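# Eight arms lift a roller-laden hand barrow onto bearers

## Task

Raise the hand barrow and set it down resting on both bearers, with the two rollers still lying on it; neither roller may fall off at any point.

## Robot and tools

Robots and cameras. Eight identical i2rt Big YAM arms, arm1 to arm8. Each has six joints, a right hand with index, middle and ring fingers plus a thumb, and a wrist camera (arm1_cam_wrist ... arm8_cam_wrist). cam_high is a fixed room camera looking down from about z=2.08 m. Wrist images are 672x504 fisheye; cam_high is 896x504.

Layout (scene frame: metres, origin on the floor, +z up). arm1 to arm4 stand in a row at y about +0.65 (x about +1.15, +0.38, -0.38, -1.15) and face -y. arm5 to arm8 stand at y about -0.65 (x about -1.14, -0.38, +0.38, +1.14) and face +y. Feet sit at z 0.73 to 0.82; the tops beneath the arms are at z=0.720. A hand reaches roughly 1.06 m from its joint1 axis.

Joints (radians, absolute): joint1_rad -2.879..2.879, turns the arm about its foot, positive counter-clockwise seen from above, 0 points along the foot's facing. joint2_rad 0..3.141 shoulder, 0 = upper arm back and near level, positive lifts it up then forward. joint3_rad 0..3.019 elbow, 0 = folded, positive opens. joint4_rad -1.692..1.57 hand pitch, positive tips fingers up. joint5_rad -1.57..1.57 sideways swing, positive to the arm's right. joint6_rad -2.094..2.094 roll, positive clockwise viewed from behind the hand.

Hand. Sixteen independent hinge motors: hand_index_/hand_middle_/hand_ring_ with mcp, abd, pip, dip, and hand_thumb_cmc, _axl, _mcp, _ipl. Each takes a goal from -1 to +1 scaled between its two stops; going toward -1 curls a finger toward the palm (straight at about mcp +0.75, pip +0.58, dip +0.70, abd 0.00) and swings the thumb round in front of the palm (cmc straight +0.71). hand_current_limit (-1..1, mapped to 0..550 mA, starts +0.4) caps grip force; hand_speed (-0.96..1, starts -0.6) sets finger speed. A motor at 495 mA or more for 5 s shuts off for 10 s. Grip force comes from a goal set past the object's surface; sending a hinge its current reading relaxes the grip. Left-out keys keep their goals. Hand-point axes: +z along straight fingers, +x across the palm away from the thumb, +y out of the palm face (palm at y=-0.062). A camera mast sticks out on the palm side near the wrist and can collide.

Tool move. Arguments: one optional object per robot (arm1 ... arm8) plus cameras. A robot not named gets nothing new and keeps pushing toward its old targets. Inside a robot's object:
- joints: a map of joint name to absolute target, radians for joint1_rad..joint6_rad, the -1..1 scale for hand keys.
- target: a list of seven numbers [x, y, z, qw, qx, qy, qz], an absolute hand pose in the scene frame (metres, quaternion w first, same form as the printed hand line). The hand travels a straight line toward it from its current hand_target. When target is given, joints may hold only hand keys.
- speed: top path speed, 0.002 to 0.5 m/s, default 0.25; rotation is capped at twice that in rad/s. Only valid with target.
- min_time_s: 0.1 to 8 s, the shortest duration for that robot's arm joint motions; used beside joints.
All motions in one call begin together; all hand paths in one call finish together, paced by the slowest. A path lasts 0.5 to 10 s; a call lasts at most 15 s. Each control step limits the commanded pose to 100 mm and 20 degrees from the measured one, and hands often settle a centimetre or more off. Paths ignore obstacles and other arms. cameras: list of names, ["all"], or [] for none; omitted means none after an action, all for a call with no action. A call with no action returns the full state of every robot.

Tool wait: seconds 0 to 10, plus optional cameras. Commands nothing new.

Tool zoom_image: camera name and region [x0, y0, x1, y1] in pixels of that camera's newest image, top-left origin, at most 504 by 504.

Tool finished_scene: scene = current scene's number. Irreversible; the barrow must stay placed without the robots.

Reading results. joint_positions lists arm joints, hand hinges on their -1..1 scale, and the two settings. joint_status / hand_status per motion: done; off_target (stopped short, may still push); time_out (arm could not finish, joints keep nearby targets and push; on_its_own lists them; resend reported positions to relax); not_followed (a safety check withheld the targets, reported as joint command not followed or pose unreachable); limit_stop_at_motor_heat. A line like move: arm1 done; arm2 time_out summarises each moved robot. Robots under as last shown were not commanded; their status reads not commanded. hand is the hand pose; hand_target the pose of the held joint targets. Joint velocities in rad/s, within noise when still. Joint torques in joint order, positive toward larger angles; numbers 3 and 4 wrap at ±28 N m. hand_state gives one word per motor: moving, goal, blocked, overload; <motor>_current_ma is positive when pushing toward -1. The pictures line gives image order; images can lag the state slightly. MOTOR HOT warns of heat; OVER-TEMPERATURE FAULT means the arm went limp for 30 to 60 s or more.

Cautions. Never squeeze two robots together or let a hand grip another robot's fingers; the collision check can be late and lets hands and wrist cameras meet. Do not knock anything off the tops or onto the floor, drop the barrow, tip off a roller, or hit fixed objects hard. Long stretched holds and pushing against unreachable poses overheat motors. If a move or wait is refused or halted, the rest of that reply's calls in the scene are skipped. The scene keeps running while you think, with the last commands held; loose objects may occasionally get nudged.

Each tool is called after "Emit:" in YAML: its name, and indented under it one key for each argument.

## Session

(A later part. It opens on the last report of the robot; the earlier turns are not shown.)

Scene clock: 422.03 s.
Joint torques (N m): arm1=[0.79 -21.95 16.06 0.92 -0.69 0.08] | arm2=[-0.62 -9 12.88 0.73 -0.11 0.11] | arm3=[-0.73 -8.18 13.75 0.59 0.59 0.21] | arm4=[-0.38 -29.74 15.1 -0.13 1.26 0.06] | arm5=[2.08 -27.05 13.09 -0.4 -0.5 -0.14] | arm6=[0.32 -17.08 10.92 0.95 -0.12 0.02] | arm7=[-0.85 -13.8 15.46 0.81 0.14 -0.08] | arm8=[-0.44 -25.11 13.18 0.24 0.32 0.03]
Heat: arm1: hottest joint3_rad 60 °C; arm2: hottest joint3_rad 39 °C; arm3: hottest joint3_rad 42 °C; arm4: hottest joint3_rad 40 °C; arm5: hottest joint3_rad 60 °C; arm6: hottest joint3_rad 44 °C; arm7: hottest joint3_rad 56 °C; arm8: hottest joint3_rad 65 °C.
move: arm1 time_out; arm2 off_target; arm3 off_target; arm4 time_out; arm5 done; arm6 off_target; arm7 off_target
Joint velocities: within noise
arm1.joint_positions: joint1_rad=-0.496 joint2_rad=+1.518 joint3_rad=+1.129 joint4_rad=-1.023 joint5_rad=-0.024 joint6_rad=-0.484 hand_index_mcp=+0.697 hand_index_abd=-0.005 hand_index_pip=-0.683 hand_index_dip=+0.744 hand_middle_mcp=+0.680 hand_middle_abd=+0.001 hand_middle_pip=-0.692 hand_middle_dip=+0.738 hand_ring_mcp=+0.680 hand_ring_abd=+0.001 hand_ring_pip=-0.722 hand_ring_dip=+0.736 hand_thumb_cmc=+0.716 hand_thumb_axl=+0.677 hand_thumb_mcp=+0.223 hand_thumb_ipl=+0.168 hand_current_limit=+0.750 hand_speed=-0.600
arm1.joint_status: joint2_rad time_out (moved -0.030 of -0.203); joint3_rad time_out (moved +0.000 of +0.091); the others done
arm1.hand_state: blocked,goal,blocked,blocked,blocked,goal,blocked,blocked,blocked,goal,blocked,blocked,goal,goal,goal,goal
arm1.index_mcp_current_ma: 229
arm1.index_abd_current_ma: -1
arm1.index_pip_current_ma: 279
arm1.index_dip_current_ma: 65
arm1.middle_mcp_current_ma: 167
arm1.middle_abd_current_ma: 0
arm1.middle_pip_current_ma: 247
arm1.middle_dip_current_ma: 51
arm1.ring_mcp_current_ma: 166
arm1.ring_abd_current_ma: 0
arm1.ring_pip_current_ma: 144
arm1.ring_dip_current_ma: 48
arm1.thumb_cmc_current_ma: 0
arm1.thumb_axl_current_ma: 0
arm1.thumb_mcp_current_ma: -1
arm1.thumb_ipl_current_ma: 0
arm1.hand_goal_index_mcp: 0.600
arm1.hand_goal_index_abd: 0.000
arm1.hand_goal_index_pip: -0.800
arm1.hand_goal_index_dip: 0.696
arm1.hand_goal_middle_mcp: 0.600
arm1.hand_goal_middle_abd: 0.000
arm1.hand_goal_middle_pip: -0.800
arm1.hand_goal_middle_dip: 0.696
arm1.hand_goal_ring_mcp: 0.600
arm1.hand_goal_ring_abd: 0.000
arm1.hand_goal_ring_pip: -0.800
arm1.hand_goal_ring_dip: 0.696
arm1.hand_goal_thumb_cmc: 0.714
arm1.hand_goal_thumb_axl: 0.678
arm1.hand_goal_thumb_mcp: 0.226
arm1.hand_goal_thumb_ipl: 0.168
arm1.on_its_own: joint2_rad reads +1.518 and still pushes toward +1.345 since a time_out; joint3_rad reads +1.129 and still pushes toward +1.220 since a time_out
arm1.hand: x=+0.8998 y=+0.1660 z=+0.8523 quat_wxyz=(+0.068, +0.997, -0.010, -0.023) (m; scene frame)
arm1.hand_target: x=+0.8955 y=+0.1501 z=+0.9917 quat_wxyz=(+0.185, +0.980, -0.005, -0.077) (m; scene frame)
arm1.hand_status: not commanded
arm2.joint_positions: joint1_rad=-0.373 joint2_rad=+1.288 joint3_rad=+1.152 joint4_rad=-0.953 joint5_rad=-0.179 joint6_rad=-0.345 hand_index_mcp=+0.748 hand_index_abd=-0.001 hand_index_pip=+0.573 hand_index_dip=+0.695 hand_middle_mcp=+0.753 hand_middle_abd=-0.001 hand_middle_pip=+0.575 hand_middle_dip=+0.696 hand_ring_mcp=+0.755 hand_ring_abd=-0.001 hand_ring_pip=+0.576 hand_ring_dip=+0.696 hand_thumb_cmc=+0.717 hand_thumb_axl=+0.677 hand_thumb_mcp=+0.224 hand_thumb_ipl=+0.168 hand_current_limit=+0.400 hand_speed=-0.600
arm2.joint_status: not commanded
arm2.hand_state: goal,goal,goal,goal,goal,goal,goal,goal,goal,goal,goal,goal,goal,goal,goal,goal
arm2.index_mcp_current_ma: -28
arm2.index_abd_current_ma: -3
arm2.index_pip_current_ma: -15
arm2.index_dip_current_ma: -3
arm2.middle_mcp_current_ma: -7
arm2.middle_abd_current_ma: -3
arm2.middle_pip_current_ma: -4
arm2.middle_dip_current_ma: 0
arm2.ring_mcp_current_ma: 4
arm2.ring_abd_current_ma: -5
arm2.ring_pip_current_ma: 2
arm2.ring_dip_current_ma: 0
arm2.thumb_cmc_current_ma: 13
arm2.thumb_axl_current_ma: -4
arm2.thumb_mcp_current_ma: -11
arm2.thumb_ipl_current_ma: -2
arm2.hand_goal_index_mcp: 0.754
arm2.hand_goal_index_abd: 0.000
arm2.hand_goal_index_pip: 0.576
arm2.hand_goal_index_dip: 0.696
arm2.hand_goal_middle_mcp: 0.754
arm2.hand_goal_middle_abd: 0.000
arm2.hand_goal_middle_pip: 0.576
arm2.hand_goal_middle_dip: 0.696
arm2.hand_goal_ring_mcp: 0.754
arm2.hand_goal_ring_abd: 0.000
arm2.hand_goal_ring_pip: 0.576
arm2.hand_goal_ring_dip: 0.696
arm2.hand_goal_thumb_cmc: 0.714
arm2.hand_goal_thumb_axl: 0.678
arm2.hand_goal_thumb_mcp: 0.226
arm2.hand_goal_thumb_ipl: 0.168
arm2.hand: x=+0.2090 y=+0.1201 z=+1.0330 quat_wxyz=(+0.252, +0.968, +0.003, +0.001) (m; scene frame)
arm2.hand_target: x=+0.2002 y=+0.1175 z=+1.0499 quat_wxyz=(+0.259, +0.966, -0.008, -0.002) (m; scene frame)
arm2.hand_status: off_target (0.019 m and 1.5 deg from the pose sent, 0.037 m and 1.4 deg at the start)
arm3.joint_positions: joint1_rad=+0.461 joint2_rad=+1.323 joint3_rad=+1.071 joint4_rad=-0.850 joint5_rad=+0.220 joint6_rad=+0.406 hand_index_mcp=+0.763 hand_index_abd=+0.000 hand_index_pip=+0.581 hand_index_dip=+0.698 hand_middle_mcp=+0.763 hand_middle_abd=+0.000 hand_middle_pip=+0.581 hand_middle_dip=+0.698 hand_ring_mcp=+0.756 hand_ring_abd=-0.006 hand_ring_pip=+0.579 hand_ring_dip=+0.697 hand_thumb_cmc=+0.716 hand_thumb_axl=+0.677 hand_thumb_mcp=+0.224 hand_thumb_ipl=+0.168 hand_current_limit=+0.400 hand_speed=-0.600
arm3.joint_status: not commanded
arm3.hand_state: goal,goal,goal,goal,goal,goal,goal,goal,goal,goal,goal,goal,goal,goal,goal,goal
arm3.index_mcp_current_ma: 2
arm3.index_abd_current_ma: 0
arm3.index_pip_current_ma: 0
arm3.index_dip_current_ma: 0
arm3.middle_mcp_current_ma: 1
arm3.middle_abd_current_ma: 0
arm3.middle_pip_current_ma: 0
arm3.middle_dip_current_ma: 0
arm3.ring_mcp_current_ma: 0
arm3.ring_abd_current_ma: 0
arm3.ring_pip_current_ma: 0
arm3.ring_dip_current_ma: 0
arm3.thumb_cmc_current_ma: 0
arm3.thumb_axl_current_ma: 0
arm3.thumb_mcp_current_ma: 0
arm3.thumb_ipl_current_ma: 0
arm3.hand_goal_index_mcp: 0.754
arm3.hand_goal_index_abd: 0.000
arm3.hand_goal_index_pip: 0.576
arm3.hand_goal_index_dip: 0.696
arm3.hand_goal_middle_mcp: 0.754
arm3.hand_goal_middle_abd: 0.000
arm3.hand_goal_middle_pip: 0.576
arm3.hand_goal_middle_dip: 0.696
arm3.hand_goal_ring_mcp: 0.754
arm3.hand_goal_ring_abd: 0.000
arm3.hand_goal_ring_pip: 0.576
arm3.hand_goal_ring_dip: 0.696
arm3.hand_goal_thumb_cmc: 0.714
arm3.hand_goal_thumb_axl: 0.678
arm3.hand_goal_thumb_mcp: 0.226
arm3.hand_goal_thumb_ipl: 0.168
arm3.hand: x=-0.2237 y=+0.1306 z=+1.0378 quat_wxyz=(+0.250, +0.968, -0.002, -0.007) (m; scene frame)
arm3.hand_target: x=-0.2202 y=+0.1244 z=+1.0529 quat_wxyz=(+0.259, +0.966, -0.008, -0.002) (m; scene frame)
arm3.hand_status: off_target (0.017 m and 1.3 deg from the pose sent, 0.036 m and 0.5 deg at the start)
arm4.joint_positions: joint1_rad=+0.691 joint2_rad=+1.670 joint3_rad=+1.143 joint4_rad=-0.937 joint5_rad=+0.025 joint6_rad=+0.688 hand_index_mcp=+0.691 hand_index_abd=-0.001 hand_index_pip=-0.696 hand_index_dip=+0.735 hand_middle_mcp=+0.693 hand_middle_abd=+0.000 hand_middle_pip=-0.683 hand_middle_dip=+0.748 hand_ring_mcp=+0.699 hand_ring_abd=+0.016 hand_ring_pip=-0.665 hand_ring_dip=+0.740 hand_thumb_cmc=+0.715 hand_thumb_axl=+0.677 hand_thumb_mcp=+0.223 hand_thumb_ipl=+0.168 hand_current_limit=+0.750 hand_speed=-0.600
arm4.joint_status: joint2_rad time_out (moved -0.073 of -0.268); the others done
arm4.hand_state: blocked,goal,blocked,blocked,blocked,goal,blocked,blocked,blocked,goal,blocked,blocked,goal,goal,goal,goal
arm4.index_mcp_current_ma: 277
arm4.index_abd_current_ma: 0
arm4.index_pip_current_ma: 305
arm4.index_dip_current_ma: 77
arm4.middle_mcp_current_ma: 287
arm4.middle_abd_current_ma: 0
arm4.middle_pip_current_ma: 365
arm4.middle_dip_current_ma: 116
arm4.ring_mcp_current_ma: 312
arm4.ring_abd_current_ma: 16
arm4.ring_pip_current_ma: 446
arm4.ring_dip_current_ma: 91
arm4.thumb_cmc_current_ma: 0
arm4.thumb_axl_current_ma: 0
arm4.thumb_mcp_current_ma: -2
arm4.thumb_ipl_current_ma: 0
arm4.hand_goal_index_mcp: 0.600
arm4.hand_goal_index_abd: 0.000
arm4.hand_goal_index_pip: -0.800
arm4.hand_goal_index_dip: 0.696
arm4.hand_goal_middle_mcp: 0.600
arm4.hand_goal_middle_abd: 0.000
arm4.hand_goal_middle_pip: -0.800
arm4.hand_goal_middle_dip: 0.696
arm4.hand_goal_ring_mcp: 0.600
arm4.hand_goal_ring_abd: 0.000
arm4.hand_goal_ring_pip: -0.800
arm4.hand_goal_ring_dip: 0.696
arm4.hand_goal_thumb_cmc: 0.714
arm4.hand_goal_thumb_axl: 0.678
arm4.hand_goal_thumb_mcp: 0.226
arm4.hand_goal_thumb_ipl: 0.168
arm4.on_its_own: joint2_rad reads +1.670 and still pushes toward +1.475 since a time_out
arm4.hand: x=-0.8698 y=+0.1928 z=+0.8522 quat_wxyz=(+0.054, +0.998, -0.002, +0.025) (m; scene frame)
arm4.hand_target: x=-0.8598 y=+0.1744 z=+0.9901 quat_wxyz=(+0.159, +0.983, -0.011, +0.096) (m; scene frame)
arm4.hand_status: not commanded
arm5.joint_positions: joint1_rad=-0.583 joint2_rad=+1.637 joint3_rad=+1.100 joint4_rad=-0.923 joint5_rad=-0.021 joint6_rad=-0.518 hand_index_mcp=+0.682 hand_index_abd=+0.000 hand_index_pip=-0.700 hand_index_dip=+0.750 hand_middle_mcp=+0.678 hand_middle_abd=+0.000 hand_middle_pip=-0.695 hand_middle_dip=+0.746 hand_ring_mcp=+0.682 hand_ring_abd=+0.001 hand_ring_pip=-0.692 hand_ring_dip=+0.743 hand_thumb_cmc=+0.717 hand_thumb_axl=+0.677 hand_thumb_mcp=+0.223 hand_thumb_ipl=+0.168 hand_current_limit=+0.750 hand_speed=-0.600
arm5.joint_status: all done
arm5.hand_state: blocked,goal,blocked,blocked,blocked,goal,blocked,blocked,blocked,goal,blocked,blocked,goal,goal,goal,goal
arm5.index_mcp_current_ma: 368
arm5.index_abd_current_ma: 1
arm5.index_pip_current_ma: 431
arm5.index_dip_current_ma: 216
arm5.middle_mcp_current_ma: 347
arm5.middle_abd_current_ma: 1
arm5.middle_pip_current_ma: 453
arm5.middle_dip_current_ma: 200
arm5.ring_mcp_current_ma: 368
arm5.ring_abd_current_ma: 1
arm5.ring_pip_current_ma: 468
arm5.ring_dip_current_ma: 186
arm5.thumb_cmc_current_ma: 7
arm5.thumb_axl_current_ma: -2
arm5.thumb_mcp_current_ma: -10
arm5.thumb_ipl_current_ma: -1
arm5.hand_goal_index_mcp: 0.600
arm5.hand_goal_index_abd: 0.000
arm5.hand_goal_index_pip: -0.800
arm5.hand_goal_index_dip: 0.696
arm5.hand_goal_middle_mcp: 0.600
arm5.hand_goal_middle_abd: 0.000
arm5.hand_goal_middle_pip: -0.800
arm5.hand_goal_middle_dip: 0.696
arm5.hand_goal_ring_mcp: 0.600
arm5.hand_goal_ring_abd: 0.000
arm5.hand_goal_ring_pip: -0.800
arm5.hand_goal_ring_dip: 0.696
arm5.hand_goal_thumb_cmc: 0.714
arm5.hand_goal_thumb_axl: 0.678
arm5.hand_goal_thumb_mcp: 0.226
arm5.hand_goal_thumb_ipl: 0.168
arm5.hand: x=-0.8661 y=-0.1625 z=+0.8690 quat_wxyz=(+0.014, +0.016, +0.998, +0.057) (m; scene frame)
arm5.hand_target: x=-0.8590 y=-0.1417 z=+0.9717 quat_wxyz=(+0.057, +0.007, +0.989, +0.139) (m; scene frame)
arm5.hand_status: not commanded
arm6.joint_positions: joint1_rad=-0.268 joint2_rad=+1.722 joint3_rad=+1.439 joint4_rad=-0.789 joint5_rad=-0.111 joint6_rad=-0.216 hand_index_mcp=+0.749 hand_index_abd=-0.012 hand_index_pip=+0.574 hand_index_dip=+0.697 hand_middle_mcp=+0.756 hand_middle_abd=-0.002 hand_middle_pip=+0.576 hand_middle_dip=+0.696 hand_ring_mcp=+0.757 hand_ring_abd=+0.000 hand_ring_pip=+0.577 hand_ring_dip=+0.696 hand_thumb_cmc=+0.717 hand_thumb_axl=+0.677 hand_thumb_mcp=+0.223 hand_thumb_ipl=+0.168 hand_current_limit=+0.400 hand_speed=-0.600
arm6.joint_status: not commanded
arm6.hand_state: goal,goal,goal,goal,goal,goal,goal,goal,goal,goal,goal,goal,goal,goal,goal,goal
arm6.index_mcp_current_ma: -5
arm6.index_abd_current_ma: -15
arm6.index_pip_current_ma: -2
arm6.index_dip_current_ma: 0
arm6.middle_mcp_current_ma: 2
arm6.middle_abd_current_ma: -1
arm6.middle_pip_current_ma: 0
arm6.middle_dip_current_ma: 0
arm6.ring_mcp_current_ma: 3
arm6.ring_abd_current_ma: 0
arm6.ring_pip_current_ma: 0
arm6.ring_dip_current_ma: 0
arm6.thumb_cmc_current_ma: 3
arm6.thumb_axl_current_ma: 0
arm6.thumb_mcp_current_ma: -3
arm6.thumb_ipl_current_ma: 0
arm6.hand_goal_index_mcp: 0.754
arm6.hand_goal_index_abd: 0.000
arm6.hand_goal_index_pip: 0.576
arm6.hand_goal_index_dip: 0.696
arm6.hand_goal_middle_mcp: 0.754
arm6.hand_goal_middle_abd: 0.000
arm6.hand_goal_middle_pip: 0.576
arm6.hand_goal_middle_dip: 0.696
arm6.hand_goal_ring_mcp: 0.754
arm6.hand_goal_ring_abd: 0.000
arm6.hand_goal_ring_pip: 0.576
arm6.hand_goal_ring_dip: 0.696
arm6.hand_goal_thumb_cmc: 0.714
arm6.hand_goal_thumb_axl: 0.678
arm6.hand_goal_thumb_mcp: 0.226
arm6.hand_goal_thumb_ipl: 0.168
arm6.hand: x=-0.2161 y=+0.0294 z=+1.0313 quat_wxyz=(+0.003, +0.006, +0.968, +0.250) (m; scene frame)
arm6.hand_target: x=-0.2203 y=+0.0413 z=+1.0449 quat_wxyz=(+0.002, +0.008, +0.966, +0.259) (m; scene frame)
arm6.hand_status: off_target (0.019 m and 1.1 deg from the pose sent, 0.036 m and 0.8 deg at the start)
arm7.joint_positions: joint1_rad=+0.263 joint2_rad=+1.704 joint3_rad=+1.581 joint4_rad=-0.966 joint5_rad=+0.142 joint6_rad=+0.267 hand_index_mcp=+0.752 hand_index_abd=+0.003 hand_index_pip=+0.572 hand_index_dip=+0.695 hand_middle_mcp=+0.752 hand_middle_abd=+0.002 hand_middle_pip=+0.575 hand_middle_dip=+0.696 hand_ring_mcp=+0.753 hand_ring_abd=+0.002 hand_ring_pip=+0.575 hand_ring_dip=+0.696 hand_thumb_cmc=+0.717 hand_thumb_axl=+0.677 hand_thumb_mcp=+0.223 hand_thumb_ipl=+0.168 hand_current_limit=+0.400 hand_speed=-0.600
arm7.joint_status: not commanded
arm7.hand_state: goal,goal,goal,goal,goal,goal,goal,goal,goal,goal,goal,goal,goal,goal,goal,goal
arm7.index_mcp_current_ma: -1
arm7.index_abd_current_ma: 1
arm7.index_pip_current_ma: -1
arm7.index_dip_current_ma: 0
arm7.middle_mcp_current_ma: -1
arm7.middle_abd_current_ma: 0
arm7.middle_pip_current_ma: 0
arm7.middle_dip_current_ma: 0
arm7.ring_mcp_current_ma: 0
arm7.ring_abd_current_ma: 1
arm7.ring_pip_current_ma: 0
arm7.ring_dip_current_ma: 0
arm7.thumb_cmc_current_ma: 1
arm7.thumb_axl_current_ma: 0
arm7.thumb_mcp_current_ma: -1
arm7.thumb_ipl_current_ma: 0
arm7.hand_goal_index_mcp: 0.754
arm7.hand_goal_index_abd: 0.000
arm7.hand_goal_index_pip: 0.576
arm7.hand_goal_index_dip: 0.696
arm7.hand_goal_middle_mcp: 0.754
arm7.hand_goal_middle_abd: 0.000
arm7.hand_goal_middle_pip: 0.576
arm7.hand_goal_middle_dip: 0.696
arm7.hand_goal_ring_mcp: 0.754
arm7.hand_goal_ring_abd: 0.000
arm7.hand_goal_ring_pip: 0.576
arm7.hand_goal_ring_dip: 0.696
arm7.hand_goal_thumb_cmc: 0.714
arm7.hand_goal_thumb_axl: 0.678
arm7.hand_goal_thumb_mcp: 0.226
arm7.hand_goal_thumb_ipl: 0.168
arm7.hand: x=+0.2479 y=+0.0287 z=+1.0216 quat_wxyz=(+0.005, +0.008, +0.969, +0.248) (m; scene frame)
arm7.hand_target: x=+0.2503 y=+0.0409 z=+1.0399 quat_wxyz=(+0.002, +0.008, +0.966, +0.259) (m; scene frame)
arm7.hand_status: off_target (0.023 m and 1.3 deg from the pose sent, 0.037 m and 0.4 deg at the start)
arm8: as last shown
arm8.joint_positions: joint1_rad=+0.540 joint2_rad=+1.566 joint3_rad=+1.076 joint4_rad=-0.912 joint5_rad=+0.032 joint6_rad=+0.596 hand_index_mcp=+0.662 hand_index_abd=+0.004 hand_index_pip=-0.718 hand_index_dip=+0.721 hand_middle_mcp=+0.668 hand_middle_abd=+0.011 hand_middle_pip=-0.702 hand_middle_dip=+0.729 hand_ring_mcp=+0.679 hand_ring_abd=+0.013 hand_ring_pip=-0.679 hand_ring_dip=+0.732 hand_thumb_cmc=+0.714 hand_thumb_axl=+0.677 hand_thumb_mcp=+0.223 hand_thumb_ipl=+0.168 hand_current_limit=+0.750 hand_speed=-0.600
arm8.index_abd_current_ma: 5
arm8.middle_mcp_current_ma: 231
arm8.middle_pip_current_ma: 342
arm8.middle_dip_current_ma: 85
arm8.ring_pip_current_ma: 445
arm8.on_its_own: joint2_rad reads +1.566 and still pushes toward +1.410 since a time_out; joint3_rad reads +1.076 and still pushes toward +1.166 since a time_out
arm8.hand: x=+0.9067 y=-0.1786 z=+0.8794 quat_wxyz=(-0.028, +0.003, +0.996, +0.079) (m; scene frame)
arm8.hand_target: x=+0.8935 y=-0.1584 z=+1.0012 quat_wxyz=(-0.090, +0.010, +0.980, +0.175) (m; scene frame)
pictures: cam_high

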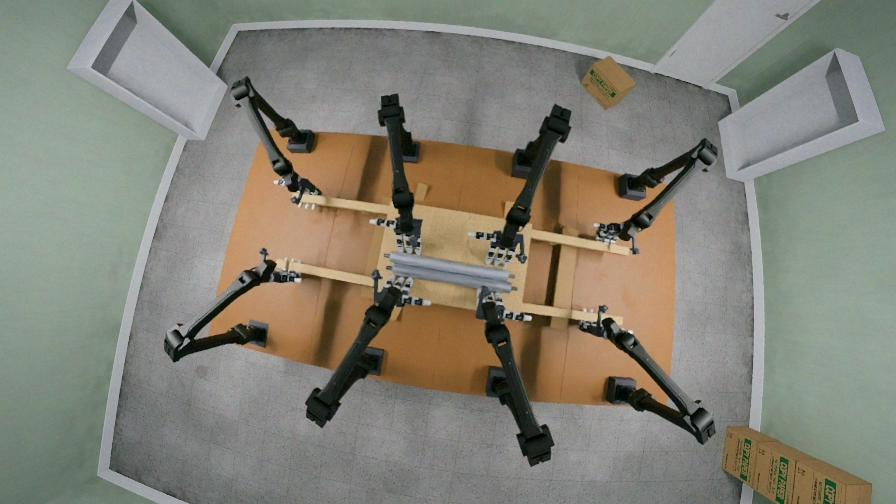

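Emit:
move:
  arm1: {"joints":{"joint2_rad":1.32},"min_time_s":1.8}
  arm4: {"joints":{"joint2_rad":1.43,"joint4_rad":-0.965},"min_time_s":1.8}
  arm5: {"joints":{"joint2_rad":1.485},"min_time_s":1.8}
  arm2: {"target":[0.20,0.117,1.07,0.2588,0.9659,-0.0077,-0.0021],"speed":0.02}
  arm3: {"target":[-0.22,0.124,1.073,0.2588,0.9659,-0.0077,-0.0021],"speed":0.02}
  arm6: {"target":[-0.22,0.042,1.062,0.0021,0.0077,0.9659,0.2588],"speed":0.02}
  arm7: {"target":[0.25,0.042,1.06,0.0021,0.0077,0.9659,0.2588],"speed":0.02}
  cameras: ["arm4_cam_wrist"]

Scene clock: 454.50 s.
Joint torques (N m): arm1=[0.67 -21.66 16.2 1.05 -0.68 0.09] | arm2=[-0.03 -9.17 13.34 0.64 -0.11 0.14] | arm3=[-0.73 -8.47 14.19 0.66 0.58 0.21] | arm4=[-0.26 -29.33 15.51 0.12 1.34 0.06] | arm5=[2.02 -26.87 13.2 -0.23 -0.42 -0.13] | arm6=[0.21 -17.67 11.14 0.9 -0.13 0.02] | arm7=[-0.85 -14.21 16.03 1.01 0.18 -0.08] | arm8=[-0.38 -24.35 13.08 0.36 0.36 0.03]
Heat: arm1: hottest joint3_rad 63 °C; arm2: hottest joint3_rad 42 °C; arm3: hottest joint3_rad 48 °C; arm4: hottest joint3_rad 42 °C; arm5: hottest joint3_rad 61 °C; arm6: hottest joint3_rad 45 °C; arm7: hottest joint3_rad 60 °C; arm8: hottest joint3_rad 69 °C.
move: arm1 time_out; arm2 off_target; arm3 off_target; arm4 time_out; arm5 done; arm6 off_target; arm7 off_target
Joint velocities: within noise
arm1.joint_positions: joint1_rad=-0.496 joint2_rad=+1.493 joint3_rad=+1.129 joint4_rad=-1.026 joint5_rad=-0.024 joint6_rad=-0.484 hand_index_mcp=+0.699 hand_index_abd=-0.005 hand_index_pip=-0.682 hand_index_dip=+0.747 hand_middle_mcp=+0.682 hand_middle_abd=+0.001 hand_middle_pip=-0.692 hand_middle_dip=+0.739 hand_ring_mcp=+0.680 hand_ring_abd=+0.001 hand_ring_pip=-0.722 hand_ring_dip=+0.736 hand_thumb_cmc=+0.716 hand_thumb_axl=+0.677 hand_thumb_mcp=+0.223 hand_thumb_ipl=+0.168 hand_current_limit=+0.750 hand_speed=-0.600
arm1.joint_status: joint2_rad time_out (moved -0.025 of -0.198)
arm1.hand_state: blocked,goal,blocked,blocked,blocked,goal,blocked,blocked,blocked,goal,blocked,blocked,goal,goal,goal,goal
arm1.index_mcp_current_ma: 236
arm1.index_abd_current_ma: -1
arm1.index_pip_current_ma: 286
arm1.index_dip_current_ma: 70
arm1.middle_mcp_current_ma: 172
arm1.middle_abd_current_ma: 0
arm1.middle_pip_current_ma: 247
arm1.middle_dip_current_ma: 54
arm1.ring_mcp_current_ma: 166
arm1.ring_abd_current_ma: 0
arm1.ring_pip_current_ma: 144
arm1.ring_dip_current_ma: 48
arm1.thumb_cmc_current_ma: 0
arm1.thumb_axl_current_ma: 0
arm1.thumb_mcp_current_ma: -1
arm1.thumb_ipl_current_ma: 0
arm1.hand_goal_index_mcp: 0.600
arm1.hand_goal_index_abd: 0.000
arm1.hand_goal_index_pip: -0.800
arm1.hand_goal_index_dip: 0.696
arm1.hand_goal_middle_mcp: 0.600
arm1.hand_goal_middle_abd: 0.000
arm1.hand_goal_middle_pip: -0.800
arm1.hand_goal_middle_dip: 0.696
arm1.hand_goal_ring_mcp: 0.600
arm1.hand_goal_ring_abd: 0.000
arm1.hand_goal_ring_pip: -0.800
arm1.hand_goal_ring_dip: 0.696
arm1.hand_goal_thumb_cmc: 0.714
arm1.hand_goal_thumb_axl: 0.678
arm1.hand_goal_thumb_mcp: 0.226
arm1.hand_goal_thumb_ipl: 0.168
arm1.on_its_own: joint2_rad reads +1.493 and still pushes toward +1.320 since a time_out; joint3_rad reads +1.129 and still pushes toward +1.220 since a time_out
arm1.hand: x=+0.9002 y=+0.1667 z=+0.8652 quat_wxyz=(+0.078, +0.997, -0.010, -0.029) (m; scene frame)
arm1.hand_target: x=+0.8972 y=+0.1531 z=+1.0049 quat_wxyz=(+0.195, +0.977, -0.004, -0.083) (m; scene frame)
arm1.hand_status: not commanded
arm2.joint_positions: joint1_rad=-0.373 joint2_rad=+1.285 joint3_rad=+1.195 joint4_rad=-1.011 joint5_rad=-0.179 joint6_rad=-0.345 hand_index_mcp=+0.750 hand_index_abd=-0.001 hand_index_pip=+0.572 hand_index_dip=+0.695 hand_middle_mcp=+0.755 hand_middle_abd=-0.001 hand_middle_pip=+0.575 hand_middle_dip=+0.696 hand_ring_mcp=+0.755 hand_ring_abd=-0.001 hand_ring_pip=+0.576 hand_ring_dip=+0.696 hand_thumb_cmc=+0.717 hand_thumb_axl=+0.677 hand_thumb_mcp=+0.224 hand_thumb_ipl=+0.168 hand_current_limit=+0.400 hand_speed=-0.600
arm2.joint_status: not commanded
arm2.hand_state: goal,goal,goal,goal,goal,goal,goal,goal,goal,goal,goal,goal,goal,goal,goal,goal
arm2.index_mcp_current_ma: -20
arm2.index_abd_current_ma: -4
arm2.index_pip_current_ma: -20
arm2.index_dip_current_ma: -6
arm2.middle_mcp_current_ma: 3
arm2.middle_abd_current_ma: -3
arm2.middle_pip_current_ma: -5
arm2.middle_dip_current_ma: 0
arm2.ring_mcp_current_ma: 4
arm2.ring_abd_current_ma: -5
arm2.ring_pip_current_ma: 2
arm2.ring_dip_current_ma: 0
arm2.thumb_cmc_current_ma: 13
arm2.thumb_axl_current_ma: -4
arm2.thumb_mcp_current_ma: -11
arm2.thumb_ipl_current_ma: -2
arm2.hand_goal_index_mcp: 0.754
arm2.hand_goal_index_abd: 0.000
arm2.hand_goal_index_pip: 0.576
arm2.hand_goal_index_dip: 0.696
arm2.hand_goal_middle_mcp: 0.754
arm2.hand_goal_middle_abd: 0.000
arm2.hand_goal_middle_pip: 0.576
arm2.hand_goal_middle_dip: 0.696
arm2.hand_goal_ring_mcp: 0.754
arm2.hand_goal_ring_abd: 0.000
arm2.hand_goal_ring_pip: 0.576
arm2.hand_goal_ring_dip: 0.696
arm2.hand_goal_thumb_cmc: 0.714
arm2.hand_goal_thumb_axl: 0.678
arm2.hand_goal_thumb_mcp: 0.226
arm2.hand_goal_thumb_ipl: 0.168
arm2.hand: x=+0.2094 y=+0.1212 z=+1.0476 quat_wxyz=(+0.247, +0.969, +0.003, +0.003) (m; scene frame)
arm2.hand_target: x=+0.2003 y=+0.1178 z=+1.0699 quat_wxyz=(+0.259, +0.966, -0.008, -0.002) (m; scene frame)
arm2.hand_status: off_target (0.025 m and 2.0 deg from the pose sent, 0.038 m and 1.5 deg at the start)
arm3.joint_positions: joint1_rad=+0.461 joint2_rad=+1.316 joint3_rad=+1.110 joint4_rad=-0.906 joint5_rad=+0.220 joint6_rad=+0.406 hand_index_mcp=+0.763 hand_index_abd=+0.000 hand_index_pip=+0.581 hand_index_dip=+0.698 hand_middle_mcp=+0.762 hand_middle_abd=+0.000 hand_middle_pip=+0.581 hand_middle_dip=+0.698 hand_ring_mcp=+0.752 hand_ring_abd=-0.010 hand_ring_pip=+0.575 hand_ring_dip=+0.697 hand_thumb_cmc=+0.716 hand_thumb_axl=+0.677 hand_thumb_mcp=+0.224 hand_thumb_ipl=+0.168 hand_current_limit=+0.400 hand_speed=-0.600
arm3.joint_status: not commanded
arm3.hand_state: goal,goal,goal,goal,goal,goal,goal,goal,goal,goal,goal,goal,goal,goal,goal,goal
arm3.index_mcp_current_ma: 1
arm3.index_abd_current_ma: 0
arm3.index_pip_current_ma: 0
arm3.index_dip_current_ma: 0
arm3.middle_mcp_current_ma: 1
arm3.middle_abd_current_ma: 0
arm3.middle_pip_current_ma: 0
arm3.middle_dip_current_ma: 0
arm3.ring_mcp_current_ma: 0
arm3.ring_abd_current_ma: -1
arm3.ring_pip_current_ma: 0
arm3.ring_dip_current_ma: 0
arm3.thumb_cmc_current_ma: 0
arm3.thumb_axl_current_ma: 0
arm3.thumb_mcp_current_ma: 0
arm3.thumb_ipl_current_ma: 0
arm3.hand_goal_index_mcp: 0.754
arm3.hand_goal_index_abd: 0.000
arm3.hand_goal_index_pip: 0.576
arm3.hand_goal_index_dip: 0.696
arm3.hand_goal_middle_mcp: 0.754
arm3.hand_goal_middle_abd: 0.000
arm3.hand_goal_middle_pip: 0.576
arm3.hand_goal_middle_dip: 0.696
arm3.hand_goal_ring_mcp: 0.754
arm3.hand_goal_ring_abd: 0.000
arm3.hand_goal_ring_pip: 0.576
arm3.hand_goal_ring_dip: 0.696
arm3.hand_goal_thumb_cmc: 0.714
arm3.hand_goal_thumb_axl: 0.678
arm3.hand_goal_thumb_mcp: 0.226
arm3.hand_goal_thumb_ipl: 0.168
arm3.hand: x=-0.2237 y=+0.1308 z=+1.0536 quat_wxyz=(+0.246, +0.969, -0.002, -0.009) (m; scene frame)
arm3.hand_target: x=-0.2203 y=+0.1245 z=+1.0730 quat_wxyz=(+0.259, +0.966, -0.008, -0.002) (m; scene frame)
arm3.hand_status: off_target (0.021 m and 1.8 deg from the pose sent, 0.036 m and 1.3 deg at the start)
arm4.joint_positions: joint1_rad=+0.691 joint2_rad=+1.626 joint3_rad=+1.141 joint4_rad=-0.950 joint5_rad=+0.022 joint6_rad=+0.688 hand_index_mcp=+0.693 hand_index_abd=-0.001 hand_index_pip=-0.696 hand_index_dip=+0.735 hand_middle_mcp=+0.699 hand_middle_abd=+0.000 hand_middle_pip=-0.676 hand_middle_dip=+0.753 hand_ring_mcp=+0.706 hand_ring_abd=+0.016 hand_ring_pip=-0.647 hand_ring_dip=+0.743 hand_thumb_cmc=+0.715 hand_thumb_axl=+0.677 hand_thumb_mcp=+0.223 hand_thumb_ipl=+0.168 hand_current_limit=+0.750 hand_speed=-0.600
arm4.joint_status: joint2_rad time_out (moved -0.044 of -0.240); the others done
arm4.hand_state: blocked,goal,blocked,blocked,blocked,goal,blocked,blocked,blocked,goal,blocked,blocked,goal,goal,goal,goal
arm4.index_mcp_current_ma: 287
arm4.index_abd_current_ma: 0
arm4.index_pip_current_ma: 305
arm4.index_dip_current_ma: 77
arm4.middle_mcp_current_ma: 311
arm4.middle_abd_current_ma: 0
arm4.middle_pip_current_ma: 395
arm4.middle_dip_current_ma: 130
arm4.ring_mcp_current_ma: 344
arm4.ring_abd_current_ma: 16
arm4.ring_pip_current_ma: 481
arm4.ring_dip_current_ma: 99
arm4.thumb_cmc_current_ma: 0
arm4.thumb_axl_current_ma: 0
arm4.thumb_mcp_current_ma: -2
arm4.thumb_ipl_current_ma: 0
arm4.hand_goal_index_mcp: 0.600
arm4.hand_goal_index_abd: 0.000
arm4.hand_goal_index_pip: -0.800
arm4.hand_goal_index_dip: 0.696
arm4.hand_goal_middle_mcp: 0.600
arm4.hand_goal_middle_abd: 0.000
arm4.hand_goal_middle_pip: -0.800
arm4.hand_goal_middle_dip: 0.696
arm4.hand_goal_ring_mcp: 0.600
arm4.hand_goal_ring_abd: 0.000
arm4.hand_goal_ring_pip: -0.800
arm4.hand_goal_ring_dip: 0.696
arm4.hand_goal_thumb_cmc: 0.714
arm4.hand_goal_thumb_axl: 0.678
arm4.hand_goal_thumb_mcp: 0.226
arm4.hand_goal_thumb_ipl: 0.168
arm4.on_its_own: joint2_rad reads +1.626 and still pushes toward +1.430 since a time_out
arm4.hand: x=-0.8706 y=+0.1946 z=+0.8725 quat_wxyz=(+0.064, +0.997, -0.003, +0.035) (m; scene frame)
arm4.hand_target: x=-0.8636 y=+0.1793 z=+1.0126 quat_wxyz=(+0.172, +0.979, -0.012, +0.107) (m; scene frame)
arm4.hand_status: not commanded
arm5.joint_positions: joint1_rad=-0.582 joint2_rad=+1.619 joint3_rad=+1.100 joint4_rad=-0.925 joint5_rad=-0.023 joint6_rad=-0.518 hand_index_mcp=+0.684 hand_index_abd=+0.000 hand_index_pip=-0.699 hand_index_dip=+0.750 hand_middle_mcp=+0.678 hand_middle_abd=+0.000 hand_middle_pip=-0.695 hand_middle_dip=+0.746 hand_ring_mcp=+0.678 hand_ring_abd=+0.001 hand_ring_pip=-0.694 hand_ring_dip=+0.743 hand_thumb_cmc=+0.717 hand_thumb_axl=+0.677 hand_thumb_mcp=+0.223 hand_thumb_ipl=+0.168 hand_current_limit=+0.750 hand_speed=-0.600
arm5.joint_status: all done
arm5.hand_state: blocked,goal,blocked,blocked,blocked,goal,blocked,blocked,blocked,goal,blocked,blocked,goal,goal,goal,goal
arm5.index_mcp_current_ma: 378
arm5.index_abd_current_ma: 1
arm5.index_pip_current_ma: 435
arm5.index_dip_current_ma: 217
arm5.middle_mcp_current_ma: 347
arm5.middle_abd_current_ma: 1
arm5.middle_pip_current_ma: 453
arm5.middle_dip_current_ma: 200
arm5.ring_mcp_current_ma: 350
arm5.ring_abd_current_ma: 1
arm5.ring_pip_current_ma: 458
arm5.ring_dip_current_ma: 186
arm5.thumb_cmc_current_ma: 7
arm5.thumb_axl_current_ma: -2
arm5.thumb_mcp_current_ma: -10
arm5.thumb_ipl_current_ma: -1
arm5.hand_goal_index_mcp: 0.600
arm5.hand_goal_index_abd: 0.000
arm5.hand_goal_index_pip: -0.800
arm5.hand_goal_index_dip: 0.696
arm5.hand_goal_middle_mcp: 0.600
arm5.hand_goal_middle_abd: 0.000
arm5.hand_goal_middle_pip: -0.800
arm5.hand_goal_middle_dip: 0.696
arm5.hand_goal_ring_mcp: 0.600
arm5.hand_goal_ring_abd: 0.000
arm5.hand_goal_ring_pip: -0.800
arm5.hand_goal_ring_dip: 0.696
arm5.hand_goal_thumb_cmc: 0.714
arm5.hand_goal_thumb_axl: 0.678
arm5.hand_goal_thumb_mcp: 0.226
arm5.hand_goal_thumb_ipl: 0.168
arm5.hand: x=-0.8669 y=-0.1616 z=+0.8782 quat_wxyz=(+0.017, +0.015, +0.998, +0.064) (m; scene frame)
arm5.hand_target: x=-0.8595 y=-0.1424 z=+0.9800 quat_wxyz=(+0.061, +0.007, +0.987, +0.146) (m; scene frame)
arm5.hand_status: not commanded
arm6.joint_positions: joint1_rad=-0.268 joint2_rad=+1.716 joint3_rad=+1.468 joint4_rad=-0.831 joint5_rad=-0.111 joint6_rad=-0.216 hand_index_mcp=+0.749 hand_index_abd=-0.012 hand_index_pip=+0.573 hand_index_dip=+0.696 hand_middle_mcp=+0.755 hand_middle_abd=-0.001 hand_middle_pip=+0.576 hand_middle_dip=+0.696 hand_ring_mcp=+0.757 hand_ring_abd=+0.000 hand_ring_pip=+0.577 hand_ring_dip=+0.696 hand_thumb_cmc=+0.717 hand_thumb_axl=+0.677 hand_thumb_mcp=+0.223 hand_thumb_ipl=+0.168 hand_current_limit=+0.400 hand_speed=-0.600
arm6.joint_status: not commanded
arm6.hand_state: goal,goal,goal,goal,goal,goal,goal,goal,goal,goal,goal,goal,goal,goal,goal,goal
arm6.index_mcp_current_ma: -6
arm6.index_abd_current_ma: -15
arm6.index_pip_current_ma: -2
arm6.index_dip_current_ma: 0
arm6.middle_mcp_current_ma: 1
arm6.middle_abd_current_ma: -1
arm6.middle_pip_current_ma: 0
arm6.middle_dip_current_ma: 0
arm6.ring_mcp_current_ma: 3
arm6.ring_abd_current_ma: 0
arm6.ring_pip_current_ma: 0
arm6.ring_dip_current_ma: 0
arm6.thumb_cmc_current_ma: 3
arm6.thumb_axl_current_ma: 0
arm6.thumb_mcp_current_ma: -3
arm6.thumb_ipl_current_ma: 0
arm6.hand_goal_index_mcp: 0.754
arm6.hand_goal_index_abd: 0.000
arm6.hand_goal_index_pip: 0.576
arm6.hand_goal_index_dip: 0.696
arm6.hand_goal_middle_mcp: 0.754
arm6.hand_goal_middle_abd: 0.000
arm6.hand_goal_middle_pip: 0.576
arm6.hand_goal_middle_dip: 0.696
arm6.hand_goal_ring_mcp: 0.754
arm6.hand_goal_ring_abd: 0.000
arm6.hand_goal_ring_pip: 0.576
arm6.hand_goal_ring_dip: 0.696
arm6.hand_goal_thumb_cmc: 0.714
arm6.hand_goal_thumb_axl: 0.678
arm6.hand_goal_thumb_mcp: 0.226
arm6.hand_goal_thumb_ipl: 0.168
arm6.hand: x=-0.2159 y=+0.0298 z=+1.0433 quat_wxyz=(+0.002, +0.007, +0.969, +0.247) (m; scene frame)
arm6.hand_target: x=-0.2201 y=+0.0411 z=+1.0621 quat_wxyz=(+0.002, +0.008, +0.966, +0.259) (m; scene frame)
arm6.hand_status: off_target (0.023 m and 1.4 deg from the pose sent, 0.033 m and 1.1 deg at the start)
arm7.joint_positions: joint1_rad=+0.263 joint2_rad=+1.704 joint3_rad=+1.620 joint4_rad=-1.023 joint5_rad=+0.141 joint6_rad=+0.267 hand_index_mcp=+0.755 hand_index_abd=+0.003 hand_index_pip=+0.574 hand_index_dip=+0.695 hand_middle_mcp=+0.755 hand_middle_abd=+0.002 hand_middle_pip=+0.574 hand_middle_dip=+0.696 hand_ring_mcp=+0.755 hand_ring_abd=+0.002 hand_ring_pip=+0.575 hand_ring_dip=+0.696 hand_thumb_cmc=+0.717 hand_thumb_axl=+0.677 hand_thumb_mcp=+0.223 hand_thumb_ipl=+0.168 hand_current_limit=+0.400 hand_speed=-0.600
arm7.joint_status: not commanded
arm7.hand_state: goal,goal,goal,goal,goal,goal,goal,goal,goal,goal,goal,goal,goal,goal,goal,goal
arm7.index_mcp_current_ma: 0
arm7.index_abd_current_ma: 1
arm7.index_pip_current_ma: -1
arm7.index_dip_current_ma: 0
arm7.middle_mcp_current_ma: 0
arm7.middle_abd_current_ma: 0
arm7.middle_pip_current_ma: 0
arm7.middle_dip_current_ma: 0
arm7.ring_mcp_current_ma: 0
arm7.ring_abd_current_ma: 0
arm7.ring_pip_current_ma: 0
arm7.ring_dip_current_ma: 0
arm7.thumb_cmc_current_ma: 1
arm7.thumb_axl_current_ma: 0
arm7.thumb_mcp_current_ma: -1
arm7.thumb_ipl_current_ma: 0
arm7.hand_goal_index_mcp: 0.754
arm7.hand_goal_index_abd: 0.000
arm7.hand_goal_index_pip: 0.576
arm7.hand_goal_index_dip: 0.696
arm7.hand_goal_middle_mcp: 0.754
arm7.hand_goal_middle_abd: 0.000
arm7.hand_goal_middle_pip: 0.576
arm7.hand_goal_middle_dip: 0.696
arm7.hand_goal_ring_mcp: 0.754
arm7.hand_goal_ring_abd: 0.000
arm7.hand_goal_ring_pip: 0.576
arm7.hand_goal_ring_dip: 0.696
arm7.hand_goal_thumb_cmc: 0.714
arm7.hand_goal_thumb_axl: 0.678
arm7.hand_goal_thumb_mcp: 0.226
arm7.hand_goal_thumb_ipl: 0.168
arm7.hand: x=+0.2481 y=+0.0270 z=+1.0330 quat_wxyz=(+0.007, +0.008, +0.971, +0.239) (m; scene frame)
arm7.hand_target: x=+0.2504 y=+0.0403 z=+1.0600 quat_wxyz=(+0.002, +0.008, +0.966, +0.259) (m; scene frame)
arm7.hand_status: off_target (0.031 m and 2.4 deg from the pose sent, 0.041 m and 1.3 deg at the start)
arm8: as last shown
arm8.joint_positions: joint1_rad=+0.540 joint2_rad=+1.562 joint3_rad=+1.076 joint4_rad=-0.912 joint5_rad=+0.032 joint6_rad=+0.596 hand_index_mcp=+0.662 hand_index_abd=+0.004 hand_index_pip=-0.718 hand_index_dip=+0.721 hand_middle_mcp=+0.668 hand_middle_abd=+0.011 hand_middle_pip=-0.702 hand_middle_dip=+0.729 hand_ring_mcp=+0.679 hand_ring_abd=+0.013 hand_ring_pip=-0.679 hand_ring_dip=+0.732 hand_thumb_cmc=+0.714 hand_thumb_axl=+0.677 hand_thumb_mcp=+0.223 hand_thumb_ipl=+0.168 hand_current_limit=+0.750 hand_speed=-0.600
arm8.on_its_own: joint2_rad reads +1.562 and still pushes toward +1.410 since a time_out; joint3_rad reads +1.076 and still pushes toward +1.166 since a time_out
arm8.hand: x=+0.9065 y=-0.1785 z=+0.8816 quat_wxyz=(-0.029, +0.003, +0.996, +0.081) (m; scene frame)
arm8.hand_target: x=+0.8936 y=-0.1583 z=+1.0011 quat_wxyz=(-0.090, +0.010, +0.980, +0.175) (m; scene frame)
pictures: arm4_cam_wrist
camera_calibration:
arm4_cam_wrist: T_world_to_cam=[[-0.769587, -0.637788, 0.0310203, -0.539735], [-0.484092, 0.614431, 0.623001, -1.13201], [-0.416402, 0.464437, -0.781606, 0.349849], [0, 0, 0, 1]] pos_world=[-0.817691, 0.188821, 0.995429]

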